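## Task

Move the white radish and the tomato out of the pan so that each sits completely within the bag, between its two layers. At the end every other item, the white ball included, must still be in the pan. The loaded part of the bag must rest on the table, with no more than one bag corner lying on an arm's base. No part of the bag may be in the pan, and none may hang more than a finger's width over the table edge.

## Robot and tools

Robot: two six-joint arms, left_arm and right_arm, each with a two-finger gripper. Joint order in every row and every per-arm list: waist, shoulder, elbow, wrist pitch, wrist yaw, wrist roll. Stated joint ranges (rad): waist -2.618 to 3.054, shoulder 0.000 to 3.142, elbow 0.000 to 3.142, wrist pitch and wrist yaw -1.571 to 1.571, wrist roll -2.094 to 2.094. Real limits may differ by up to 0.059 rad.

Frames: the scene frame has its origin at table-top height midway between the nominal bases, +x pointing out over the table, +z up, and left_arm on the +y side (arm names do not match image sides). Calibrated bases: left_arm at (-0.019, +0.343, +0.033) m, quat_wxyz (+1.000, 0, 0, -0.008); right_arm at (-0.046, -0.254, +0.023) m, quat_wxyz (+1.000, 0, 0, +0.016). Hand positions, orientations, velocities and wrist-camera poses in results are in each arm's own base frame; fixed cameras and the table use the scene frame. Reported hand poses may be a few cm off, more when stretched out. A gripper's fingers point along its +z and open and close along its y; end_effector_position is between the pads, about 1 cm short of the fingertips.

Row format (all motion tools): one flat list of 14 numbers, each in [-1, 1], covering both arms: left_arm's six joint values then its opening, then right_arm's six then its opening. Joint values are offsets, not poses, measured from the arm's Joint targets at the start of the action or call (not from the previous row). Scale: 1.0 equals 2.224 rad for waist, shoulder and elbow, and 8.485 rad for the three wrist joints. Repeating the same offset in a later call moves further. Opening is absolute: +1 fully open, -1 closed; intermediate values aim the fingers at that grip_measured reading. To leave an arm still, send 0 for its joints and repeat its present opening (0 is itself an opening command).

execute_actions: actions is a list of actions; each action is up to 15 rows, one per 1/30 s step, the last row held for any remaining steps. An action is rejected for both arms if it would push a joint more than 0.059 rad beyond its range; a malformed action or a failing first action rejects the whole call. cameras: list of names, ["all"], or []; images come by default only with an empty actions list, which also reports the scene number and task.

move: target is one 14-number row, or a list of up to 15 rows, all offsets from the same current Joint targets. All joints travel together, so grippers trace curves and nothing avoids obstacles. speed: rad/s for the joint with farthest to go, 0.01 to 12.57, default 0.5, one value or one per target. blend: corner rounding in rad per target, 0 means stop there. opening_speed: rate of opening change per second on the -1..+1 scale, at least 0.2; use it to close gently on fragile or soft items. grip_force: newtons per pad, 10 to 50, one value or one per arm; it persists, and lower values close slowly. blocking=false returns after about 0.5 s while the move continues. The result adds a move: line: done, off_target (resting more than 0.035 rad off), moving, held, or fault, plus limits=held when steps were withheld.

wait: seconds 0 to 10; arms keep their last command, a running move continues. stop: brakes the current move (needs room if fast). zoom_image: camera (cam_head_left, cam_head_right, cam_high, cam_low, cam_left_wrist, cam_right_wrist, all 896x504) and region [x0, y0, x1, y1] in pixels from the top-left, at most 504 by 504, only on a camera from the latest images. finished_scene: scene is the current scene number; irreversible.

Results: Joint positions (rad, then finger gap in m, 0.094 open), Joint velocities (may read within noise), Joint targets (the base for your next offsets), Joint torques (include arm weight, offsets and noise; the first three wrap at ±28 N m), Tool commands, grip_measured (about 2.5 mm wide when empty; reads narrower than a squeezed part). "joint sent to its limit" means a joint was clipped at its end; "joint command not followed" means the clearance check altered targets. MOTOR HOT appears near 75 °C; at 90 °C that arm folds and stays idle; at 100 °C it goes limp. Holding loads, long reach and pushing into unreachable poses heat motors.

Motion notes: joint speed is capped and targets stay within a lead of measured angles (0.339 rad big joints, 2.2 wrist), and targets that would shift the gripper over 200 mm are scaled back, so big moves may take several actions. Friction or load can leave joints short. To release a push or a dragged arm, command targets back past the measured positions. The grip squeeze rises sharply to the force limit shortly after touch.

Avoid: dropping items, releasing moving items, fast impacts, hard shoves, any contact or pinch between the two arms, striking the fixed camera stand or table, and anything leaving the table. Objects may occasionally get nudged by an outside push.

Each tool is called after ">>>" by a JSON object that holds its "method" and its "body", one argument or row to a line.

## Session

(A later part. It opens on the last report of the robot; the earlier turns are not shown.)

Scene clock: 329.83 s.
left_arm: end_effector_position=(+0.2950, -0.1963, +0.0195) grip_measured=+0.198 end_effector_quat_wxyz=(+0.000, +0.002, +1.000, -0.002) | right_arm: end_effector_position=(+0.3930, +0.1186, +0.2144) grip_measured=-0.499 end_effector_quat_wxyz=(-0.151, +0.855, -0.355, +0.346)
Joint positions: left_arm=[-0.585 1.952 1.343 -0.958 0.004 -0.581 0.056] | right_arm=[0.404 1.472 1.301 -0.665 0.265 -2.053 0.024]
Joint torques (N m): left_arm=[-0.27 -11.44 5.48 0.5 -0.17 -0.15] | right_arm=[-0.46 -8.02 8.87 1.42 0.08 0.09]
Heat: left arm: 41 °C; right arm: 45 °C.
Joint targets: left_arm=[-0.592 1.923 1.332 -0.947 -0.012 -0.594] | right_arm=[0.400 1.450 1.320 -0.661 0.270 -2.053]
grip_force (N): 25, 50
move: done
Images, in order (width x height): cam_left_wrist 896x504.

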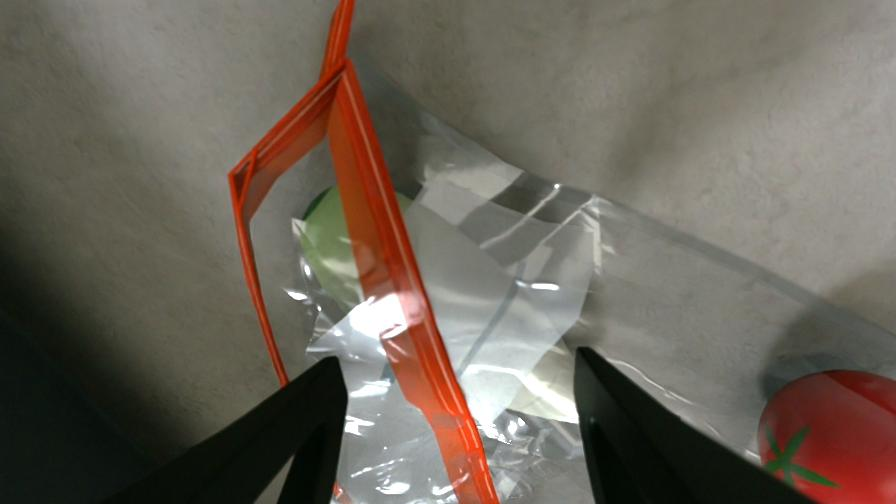

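>>> {"method": "move", "body": {
  "target": [0, 0, 0, 0, 0, 0, -1, 0, 0, 0, 0, 0, 0, -0.5],
  "opening_speed": 1.0,
  "cameras": ["cam_left_wrist"]
}}

>>> {"method": "zoom_image", "body": {
  "camera": "cam_left_wrist",
  "region": [200, 100, 650, 504]
}}

Scene clock: 334.00 s.
left_arm: end_effector_position=(+0.2951, -0.1964, +0.0195) grip_measured=-0.977 end_effector_quat_wxyz=(+0.001, +0.002, +1.000, -0.003) | right_arm: end_effector_position=(+0.3930, +0.1186, +0.2144) grip_measured=-0.499 end_effector_quat_wxyz=(-0.151, +0.855, -0.355, +0.346)
Joint positions: left_arm=[-0.585 1.952 1.343 -0.958 0.004 -0.581 0.001] | right_arm=[0.404 1.472 1.301 -0.665 0.265 -2.053 0.024]
Joint torques (N m): left_arm=[-0.31 -11.38 5.49 0.53 -0.17 -0.15] | right_arm=[-0.46 -8.01 8.84 1.42 0.08 0.09]
Heat: left arm: 41 °C; right arm: 44 °C.
Joint targets: left_arm=[-0.592 1.923 1.332 -0.948 -0.012 -0.593] | right_arm=[0.400 1.450 1.320 -0.661 0.270 -2.053]
grip_force (N): 25, 50
move: done
Images, in order (width x height): cam_left_wrist 896x504.

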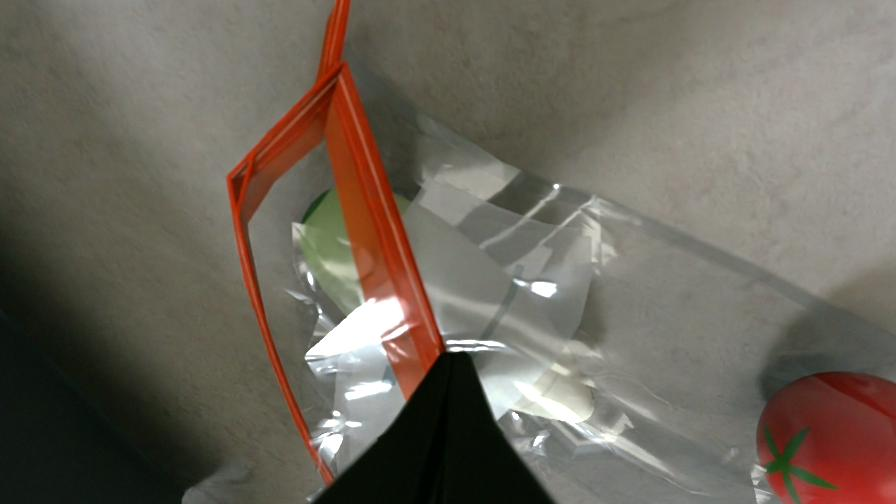

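Scaled by 1.120 from the camera's 896x504 image, which has a finer 1280x720 frame.

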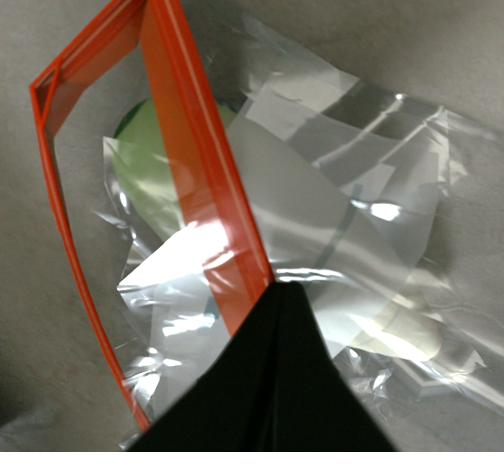

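>>> {"method": "move", "body": {
  "target": [0, 0, 0.04, -0.0105, 0, 0, -1, 0, 0, 0, 0, 0, 0, -0.5],
  "speed": 0.15,
  "cameras": ["cam_left_wrist"]
}}

Scene clock: 335.47 s.
left_arm: end_effector_position=(+0.2976, -0.1981, +0.0336) grip_measured=-0.977 end_effector_quat_wxyz=(-0.003, +0.002, +1.000, +0.000) | right_arm: end_effector_position=(+0.3930, +0.1186, +0.2144) grip_measured=-0.499 end_effector_quat_wxyz=(-0.151, +0.855, -0.355, +0.346)
Joint positions: left_arm=[-0.585 1.952 1.402 -1.024 0.004 -0.581 0.001] | right_arm=[0.404 1.472 1.301 -0.665 0.265 -2.053 0.024]
Joint torques (N m): left_arm=[-0.28 -11.52 8.47 0.26 -0.17 -0.15] | right_arm=[-0.46 -8.01 8.84 1.42 0.09 0.09]
Heat: left arm: 41 °C; right arm: 44 °C.
Joint targets: left_arm=[-0.592 1.923 1.421 -1.037 -0.012 -0.593] | right_arm=[0.400 1.450 1.320 -0.661 0.270 -2.053]
grip_force (N): 25, 50
move: done
Images, in order (width x height): cam_left_wrist 896x504.

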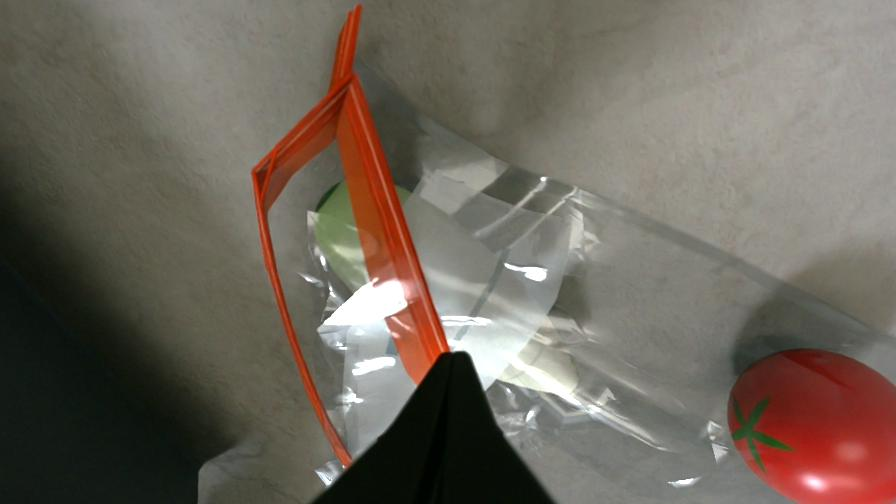

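>>> {"method": "move", "body": {
  "target": [
    [-0.0652, -0.0715, -0.0935, 0.0055, 0, -0.0176, -1, 0, 0, 0, 0, 0, 0, -0.5],
    [-0.0652, -0.0715, -0.0935, 0.0055, 0, -0.0176, 0.2, 0, 0, 0, 0, 0, 0, -0.5]
  ],
  "speed": 0.3,
  "cameras": ["cam_left_wrist"]
}}

>>> {"method": "zoom_image", "body": {
  "camera": "cam_left_wrist",
  "region": [200, 100, 650, 504]
}}

Scene clock: 338.13 s.
left_arm: end_effector_position=(+0.2361, -0.2127, +0.0429) grip_measured=+0.198 end_effector_quat_wxyz=(+0.002, +0.001, +1.000, -0.003) | right_arm: end_effector_position=(+0.3930, +0.1186, +0.2144) grip_measured=-0.499 end_effector_quat_wxyz=(-0.151, +0.855, -0.355, +0.346)
Joint positions: left_arm=[-0.733 1.789 1.225 -1 0.001 -0.731 0.056] | right_arm=[0.404 1.472 1.301 -0.665 0.265 -2.053 0.024]
Joint torques (N m): left_arm=[-0.12 -9.74 5.48 0.53 -0.16 -0.15] | right_arm=[-0.44 -8.02 8.87 1.42 0.08 0.09]
Heat: left arm: 41 °C; right arm: 44 °C.
Joint targets: left_arm=[-0.737 1.764 1.213 -0.990 -0.012 -0.743] | right_arm=[0.400 1.450 1.320 -0.661 0.270 -2.053]
grip_force (N): 25, 50
move: done
Images, in order (width x height): cam_left_wrist 896x504.

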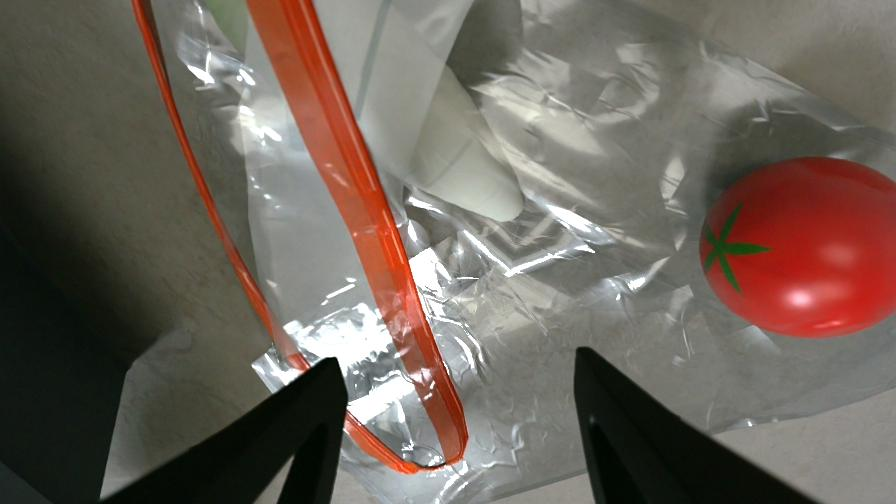

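Scaled by 1.120 from the camera's 896x504 image, which has a finer 1280x720 frame.

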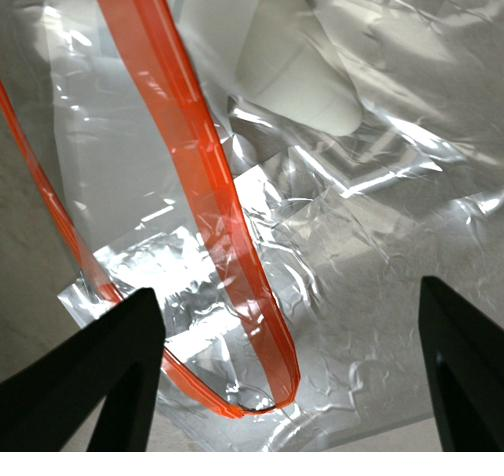

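>>> {"method": "move", "body": {
  "target": [
    [0.0297, -0.0108, -0.0387, 0.0059, 0, -0.0507, 0.3, 0, 0, 0, 0, 0, 0, -0.5],
    [0.0297, 0.0319, -0.08, 0.0245, 0, -0.0507, 0.3, 0, 0, 0, 0, 0, 0, -0.5]
  ],
  "speed": [0.3, 0.15],
  "blend": [0.02, 0],
  "cameras": ["cam_left_wrist"]
}}

>>> {"method": "zoom_image", "body": {
  "camera": "cam_left_wrist",
  "region": [200, 100, 650, 504]
}}

Scene clock: 341.93 s.
left_arm: end_effector_position=(+0.2359, -0.1899, -0.0070) grip_measured=+0.298 end_effector_quat_wxyz=(+0.000, -0.239, +0.971, -0.002) | right_arm: end_effector_position=(+0.3930, +0.1186, +0.2144) grip_measured=-0.499 end_effector_quat_wxyz=(-0.151, +0.855, -0.355, +0.346)
Joint positions: left_arm=[-0.677 1.819 1.045 -0.793 0.001 -1.161 0.061] | right_arm=[0.404 1.472 1.301 -0.665 0.265 -2.053 0.024]
Joint torques (N m): left_arm=[0.75 -6.31 5.12 0.52 -0.19 -0.15] | right_arm=[-0.46 -7.99 8.84 1.42 0.08 0.09]
Heat: left arm: 41 °C; right arm: 44 °C.
Joint targets: left_arm=[-0.670 1.835 1.035 -0.782 -0.012 -1.173] | right_arm=[0.400 1.450 1.320 -0.661 0.270 -2.053]
grip_force (N): 25, 50
move: done
Images, in order (width x height): cam_left_wrist 896x504.

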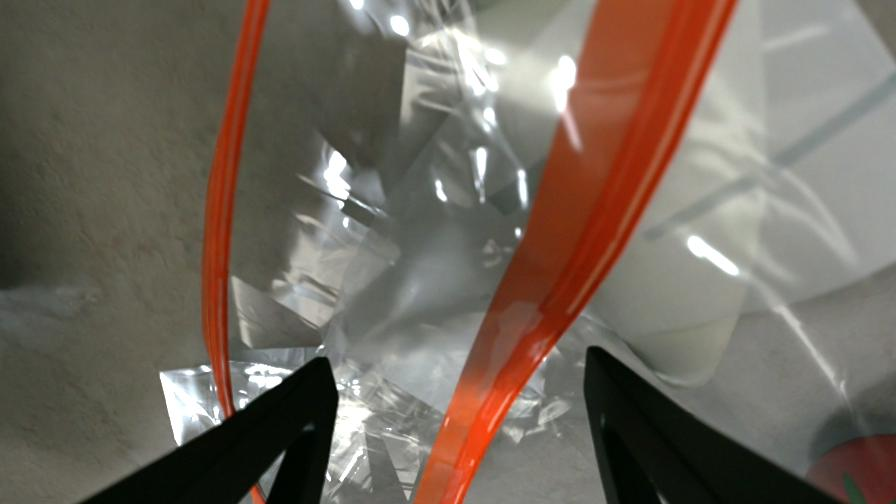

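Scaled by 1.120 from the camera's 896x504 image, which has a finer 1280x720 frame.

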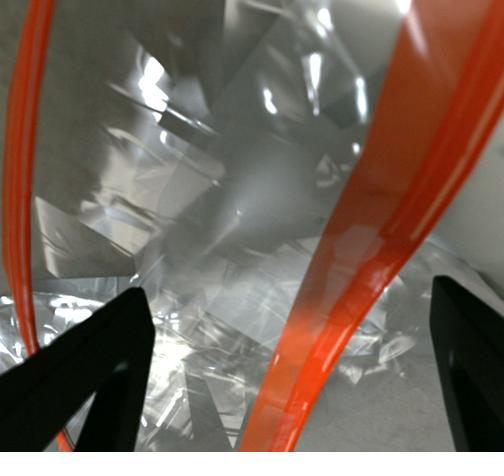

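>>> {"method": "move", "body": {
  "target": [
    [0, 0, -0.0121, 0.0032, 0, 0, 0.3, 0, 0, 0, 0, 0, 0, -0.5],
    [0, 0, -0.0121, 0.0032, 0, 0, -1, 0, 0, 0, 0, 0, 0, -0.5]
  ],
  "speed": 0.1,
  "opening_speed": 1.0,
  "cameras": ["cam_left_wrist"]
}}

>>> {"method": "zoom_image", "body": {
  "camera": "cam_left_wrist",
  "region": [200, 100, 650, 504]
}}

Scene clock: 347.30 s.
left_arm: end_effector_position=(+0.2336, -0.1880, -0.0126) grip_measured=-0.966 end_effector_quat_wxyz=(+0.001, -0.239, +0.971, -0.003) | right_arm: end_effector_position=(+0.3930, +0.1186, +0.2144) grip_measured=-0.499 end_effector_quat_wxyz=(-0.151, +0.855, -0.355, +0.346)
Joint positions: left_arm=[-0.677 1.819 1.019 -0.765 0.001 -1.161 0.002] | right_arm=[0.404 1.472 1.301 -0.665 0.265 -2.053 0.024]
Joint torques (N m): left_arm=[0.69 -6.24 4.86 0.49 -0.18 -0.15] | right_arm=[-0.43 -8.02 8.87 1.42 0.08 0.09]
Heat: left arm: 40 °C; right arm: 43 °C.
Joint targets: left_arm=[-0.670 1.835 1.008 -0.755 -0.012 -1.173] | right_arm=[0.400 1.450 1.320 -0.661 0.270 -2.053]
grip_force (N): 25, 50
move: done
Images, in order (width x height): cam_left_wrist 896x504.

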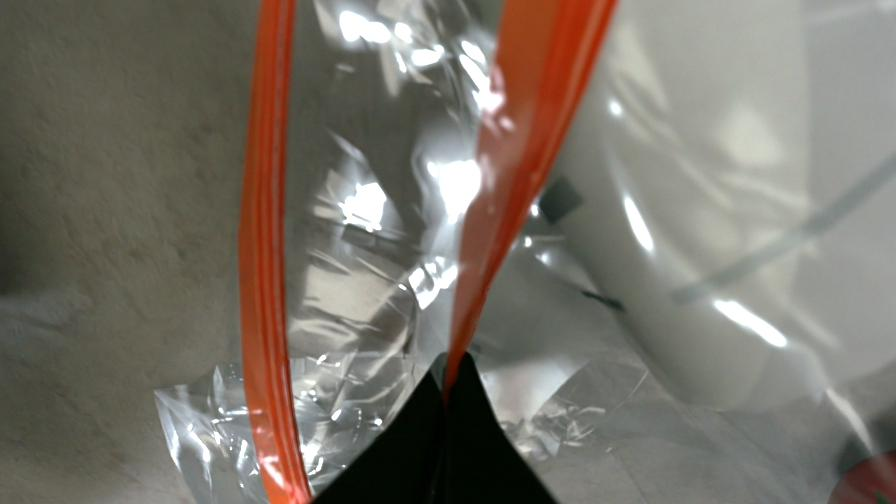

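Scaled by 1.120 from the camera's 896x504 image, which has a finer 1280x720 frame.

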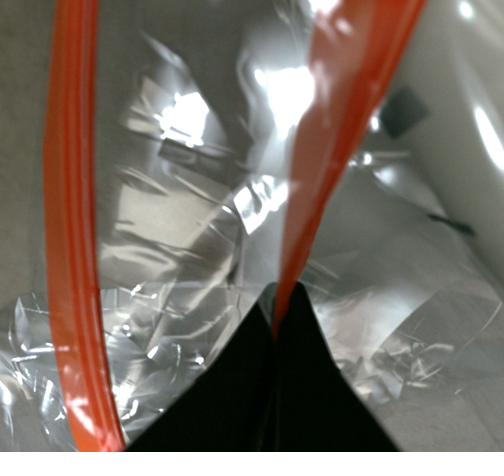

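>>> {"method": "move", "body": {
  "target": [
    [0.0405, -0.0652, 0.0863, -0.0357, 0, 0.0118, -1, 0, 0, 0, 0, 0, 0, -0.5],
    [0.1183, -0.0751, 0.0369, -0.0253, 0, 0.0318, -1, 0, 0, 0, 0, 0, 0, -0.5]
  ],
  "speed": 0.2,
  "blend": [0.03, 0],
  "cameras": ["cam_left_wrist", "cam_head_left", "cam_high"]
}}

>>> {"method": "zoom_image", "body": {
  "camera": "cam_head_left",
  "region": [270, 240, 450, 400]
}}

Scene clock: 351.30 s.
left_arm: end_effector_position=(+0.2641, -0.1154, +0.0404) grip_measured=-0.967 end_effector_quat_wxyz=(-0.002, -0.249, +0.968, +0.001) | right_arm: end_effector_position=(+0.3930, +0.1186, +0.2144) grip_measured=-0.499 end_effector_quat_wxyz=(-0.151, +0.855, -0.355, +0.346)
Joint positions: left_arm=[-0.411 1.693 1.101 -0.981 0.001 -0.916 0.002] | right_arm=[0.404 1.472 1.301 -0.665 0.265 -2.053 0.024]
Joint torques (N m): left_arm=[0.57 -8.9 5.52 0.5 -0.18 0.08] | right_arm=[-0.44 -8.01 8.84 1.42 0.08 0.09]
Heat: left arm: 40 °C; right arm: 43 °C.
Joint targets: left_arm=[-0.407 1.668 1.090 -0.970 -0.012 -0.903] | right_arm=[0.400 1.450 1.320 -0.661 0.270 -2.053]
grip_force (N): 25, 50
move: done
Images, in order (width x height): cam_head_left 896x504, cam_high 896x504, cam_left_wrist 896x504.

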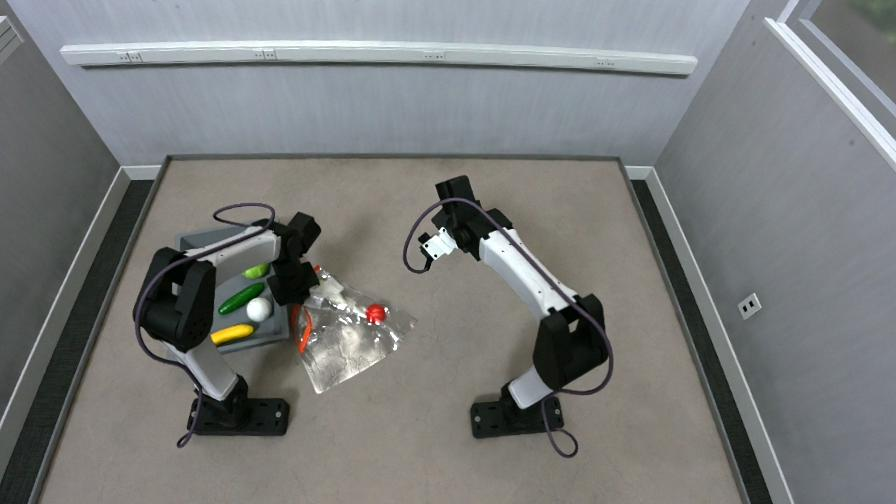

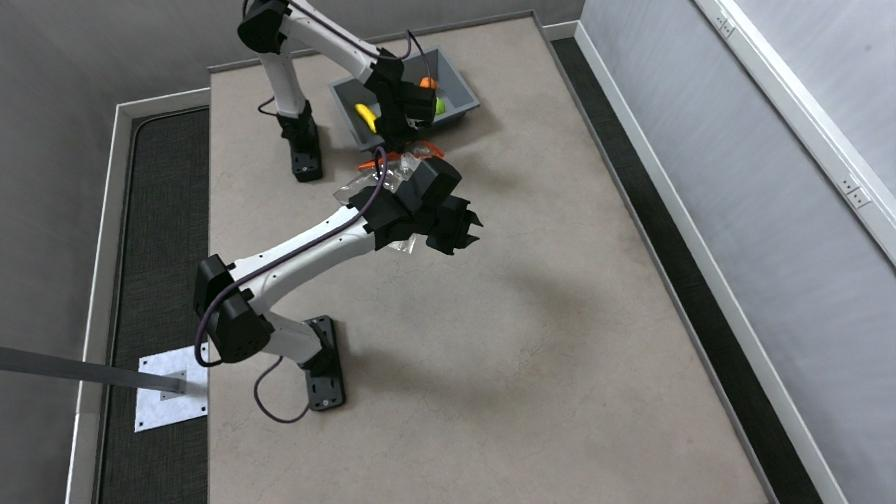

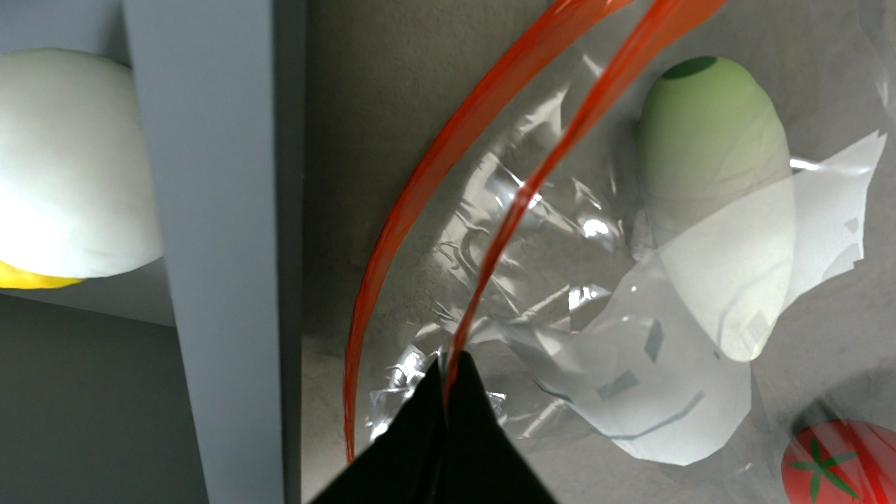

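Scaled by 2.800 from the camera's 896x504 image, which has a finer 1280x720 frame.

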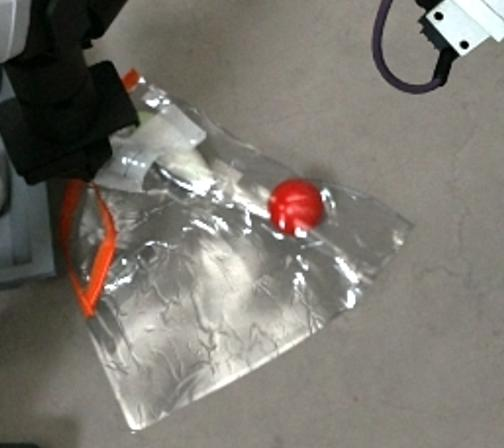

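>>> {"method": "move", "body": {
  "target": [
    [-0.009, 0.0391, -0.0342, 0.0151, 0, 0, -1, 0, 0, 0, 0, 0, 0, -0.5],
    [-0.009, 0.0391, -0.0342, 0.0151, 0, 0, -0.3, 0, 0, 0, 0, 0, 0, -0.5]
  ],
  "speed": 0.15,
  "opening_speed": 0.6,
  "cameras": ["cam_left_wrist"]
}}

Scene clock: 354.40 s.
left_arm: end_effector_position=(+0.2656, -0.1201, +0.0102) grip_measured=-0.302 end_effector_quat_wxyz=(+0.004, -0.243, +0.970, -0.004) | right_arm: end_effector_position=(+0.3930, +0.1186, +0.2144) grip_measured=-0.499 end_effector_quat_wxyz=(-0.151, +0.855, -0.355, +0.346)
Joint positions: left_arm=[-0.424 1.74 1.024 -0.843 0.001 -0.914 0.033] | right_arm=[0.404 1.472 1.301 -0.665 0.265 -2.053 0.024]
Joint torques (N m): left_arm=[-0.08 -5.9 5.31 0.44 -0.17 0.06] | right_arm=[-0.46 -8.01 8.85 1.42 0.08 0.09]
Heat: left arm: 39 °C; right arm: 43 °C.
Joint targets: left_arm=[-0.428 1.755 1.014 -0.842 -0.012 -0.903] | right_arm=[0.400 1.450 1.320 -0.661 0.270 -2.053]
grip_force (N): 25, 50
move: done
Images, in order (width x height): cam_left_wrist 896x504.

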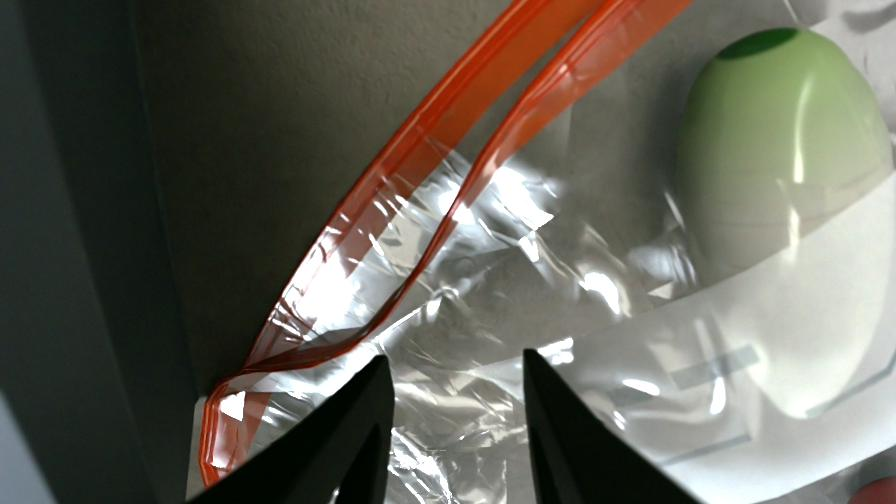

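>>> {"method": "move", "body": {
  "target": [0, -0.0562, 0.1736, -0.0555, 0, 0, -0.3, 0, 0, 0, 0, 0, 0, -0.5],
  "speed": 0.3,
  "cameras": ["cam_left_wrist", "cam_head_left"]
}}

>>> {"method": "zoom_image", "body": {
  "camera": "cam_left_wrist",
  "region": [200, 0, 700, 500]
}}

Scene clock: 356.97 s.
left_arm: end_effector_position=(+0.2677, -0.1210, +0.1222) grip_measured=-0.302 end_effector_quat_wxyz=(+0.002, -0.243, +0.970, -0.002) | right_arm: end_effector_position=(+0.3930, +0.1186, +0.2144) grip_measured=-0.499 end_effector_quat_wxyz=(-0.151, +0.855, -0.355, +0.346)
Joint positions: left_arm=[-0.424 1.648 1.382 -1.3 0.001 -0.914 0.033] | right_arm=[0.404 1.472 1.301 -0.665 0.265 -2.053 0.024]
Joint torques (N m): left_arm=[-0.06 -8.28 8.68 0.27 -0.17 0.06] | right_arm=[-0.44 -7.99 8.84 1.42 0.08 0.09]
Heat: left arm: 39 °C; right arm: 43 °C.
Joint targets: left_arm=[-0.428 1.630 1.400 -1.312 -0.012 -0.903] | right_arm=[0.400 1.450 1.320 -0.661 0.270 -2.053]
grip_force (N): 25, 50
move: done
Images, in order (width x height): cam_head_left 896x504, cam_left_wrist 896x504.

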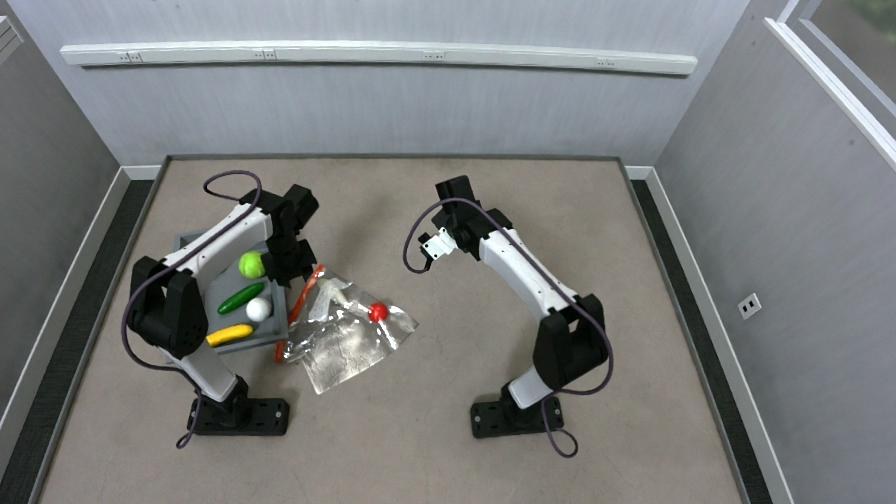

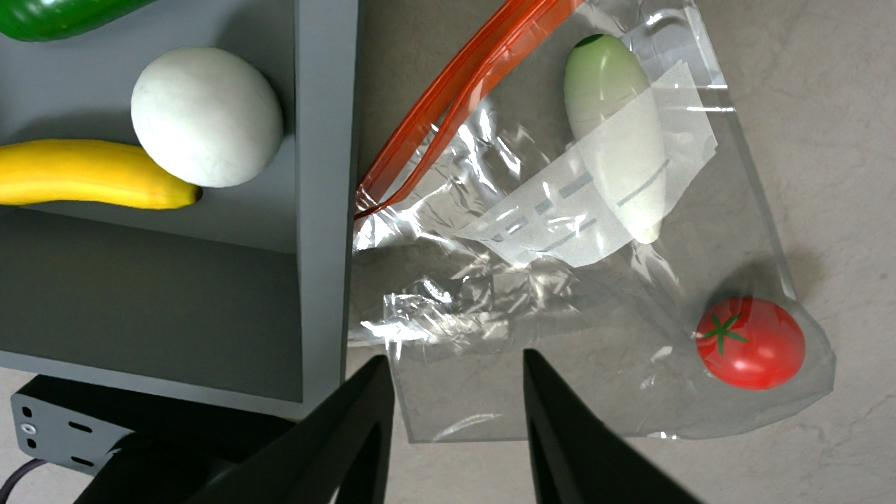

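Scaled by 1.008 from the camera's 896x504 image, which has a finer 1280x720 frame.

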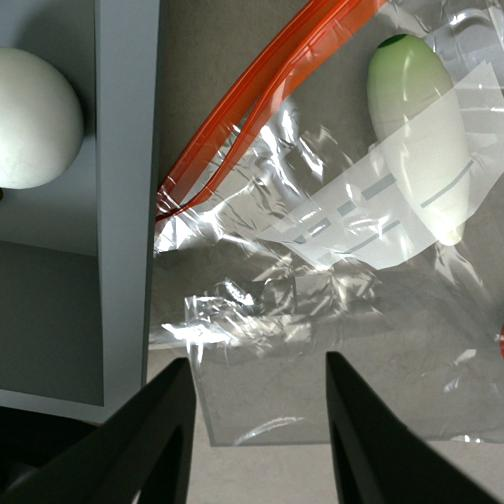

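>>> {"method": "move", "body": {
  "target": [0.25, -0.08, 0.03, -0.01, 0, 0, -0.3, 0, 0, 0, 0, 0, 0, -0.5],
  "speed": 0.6,
  "cameras": ["cam_high", "cam_head_left", "cam_head_right", "cam_low"]
}}

>>> {"method": "zoom_image", "body": {
  "camera": "cam_head_left",
  "region": [200, 240, 440, 440]
}}

>>> {"method": "zoom_image", "body": {
  "camera": "cam_high",
  "region": [300, 60, 500, 260]
}}

Scene clock: 358.77 s.
left_arm: end_effector_position=(+0.2778, +0.0357, +0.1874) grip_measured=-0.302 end_effector_quat_wxyz=(+0.079, -0.495, +0.865, -0.031) | right_arm: end_effector_position=(+0.3930, +0.1186, +0.2144) grip_measured=-0.499 end_effector_quat_wxyz=(-0.151, +0.855, -0.355, +0.346)
Joint positions: left_arm=[0.125 1.465 1.448 -1.384 -0.004 -0.914 0.033] | right_arm=[0.404 1.472 1.301 -0.665 0.265 -2.053 0.024]
Joint torques (N m): left_arm=[0.44 -6.34 8.95 0.66 -0.13 0.07] | right_arm=[-0.44 -8.01 8.85 1.42 0.08 0.09]
Heat: left arm: 39 °C; right arm: 43 °C.
Joint targets: left_arm=[0.128 1.452 1.467 -1.397 -0.012 -0.903] | right_arm=[0.400 1.450 1.320 -0.661 0.270 -2.053]
grip_force (N): 25, 50
move: done
Images, in order (width x height): cam_head_left 896x504, cam_head_right 896x504, cam_high 896x504, cam_low 896x504.

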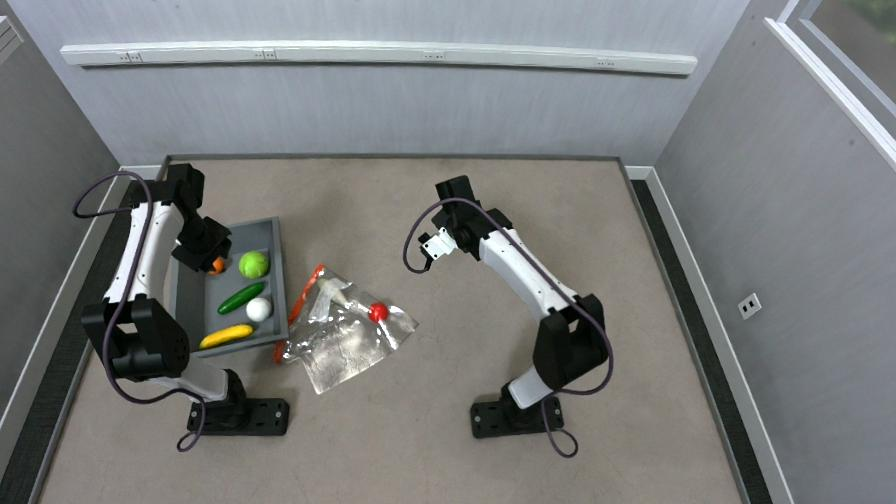

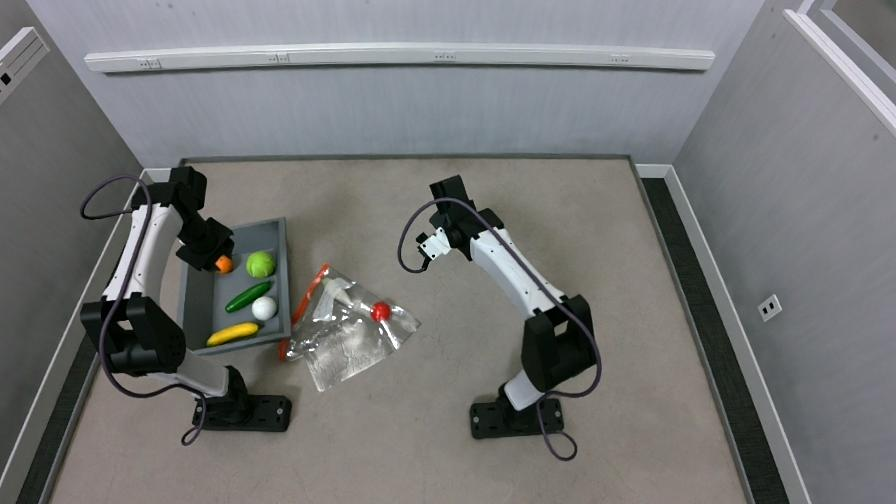

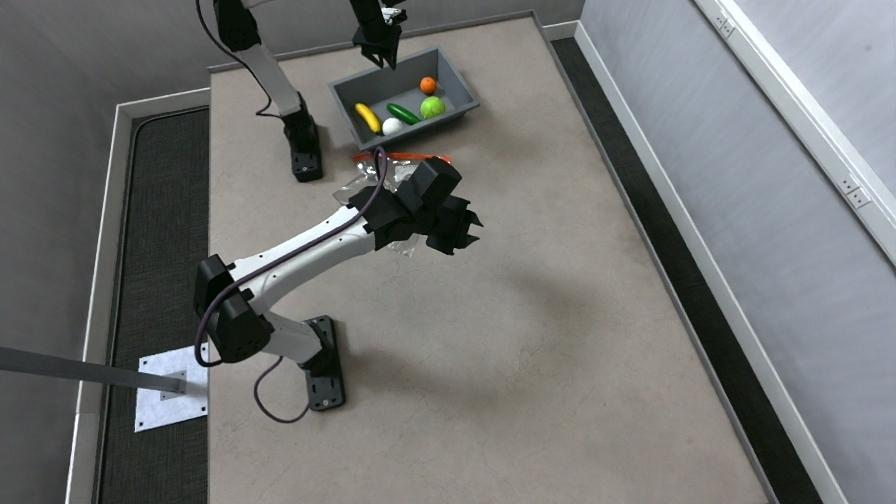

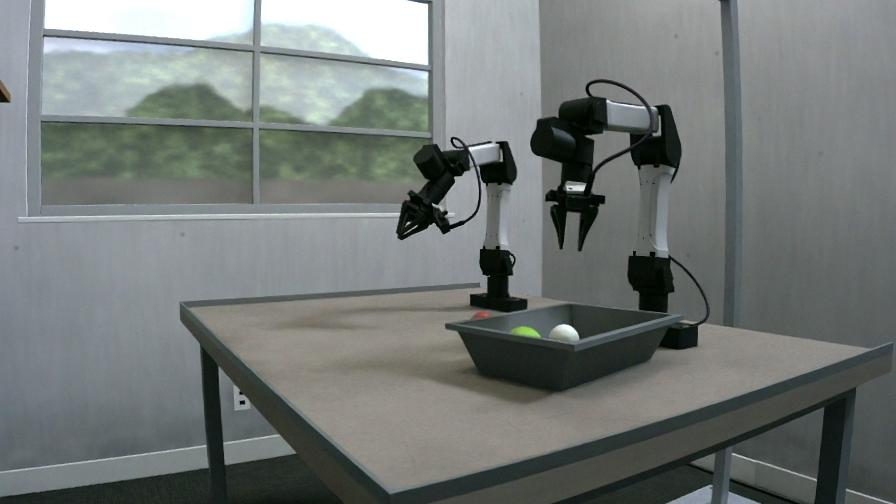

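Scaled by 2.100 from the camera's 896x504 image, which has a finer 1280x720 frame.

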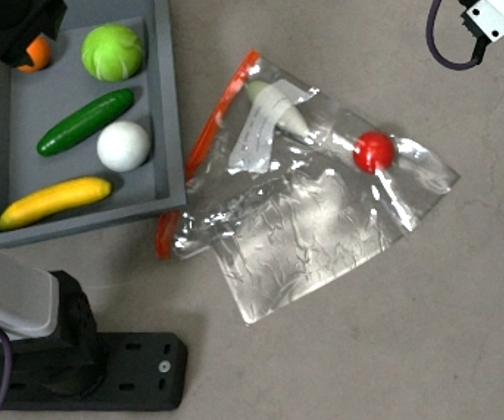

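Scaled by 2.520 from the camera's 896x504 image, which has a finer 1280x720 frame.

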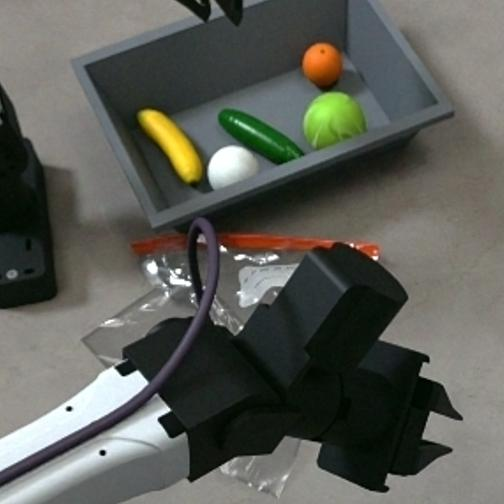

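>>> {"method": "finished_scene", "body": {
  "scene": 1
}}

The scene is finished: the task was done.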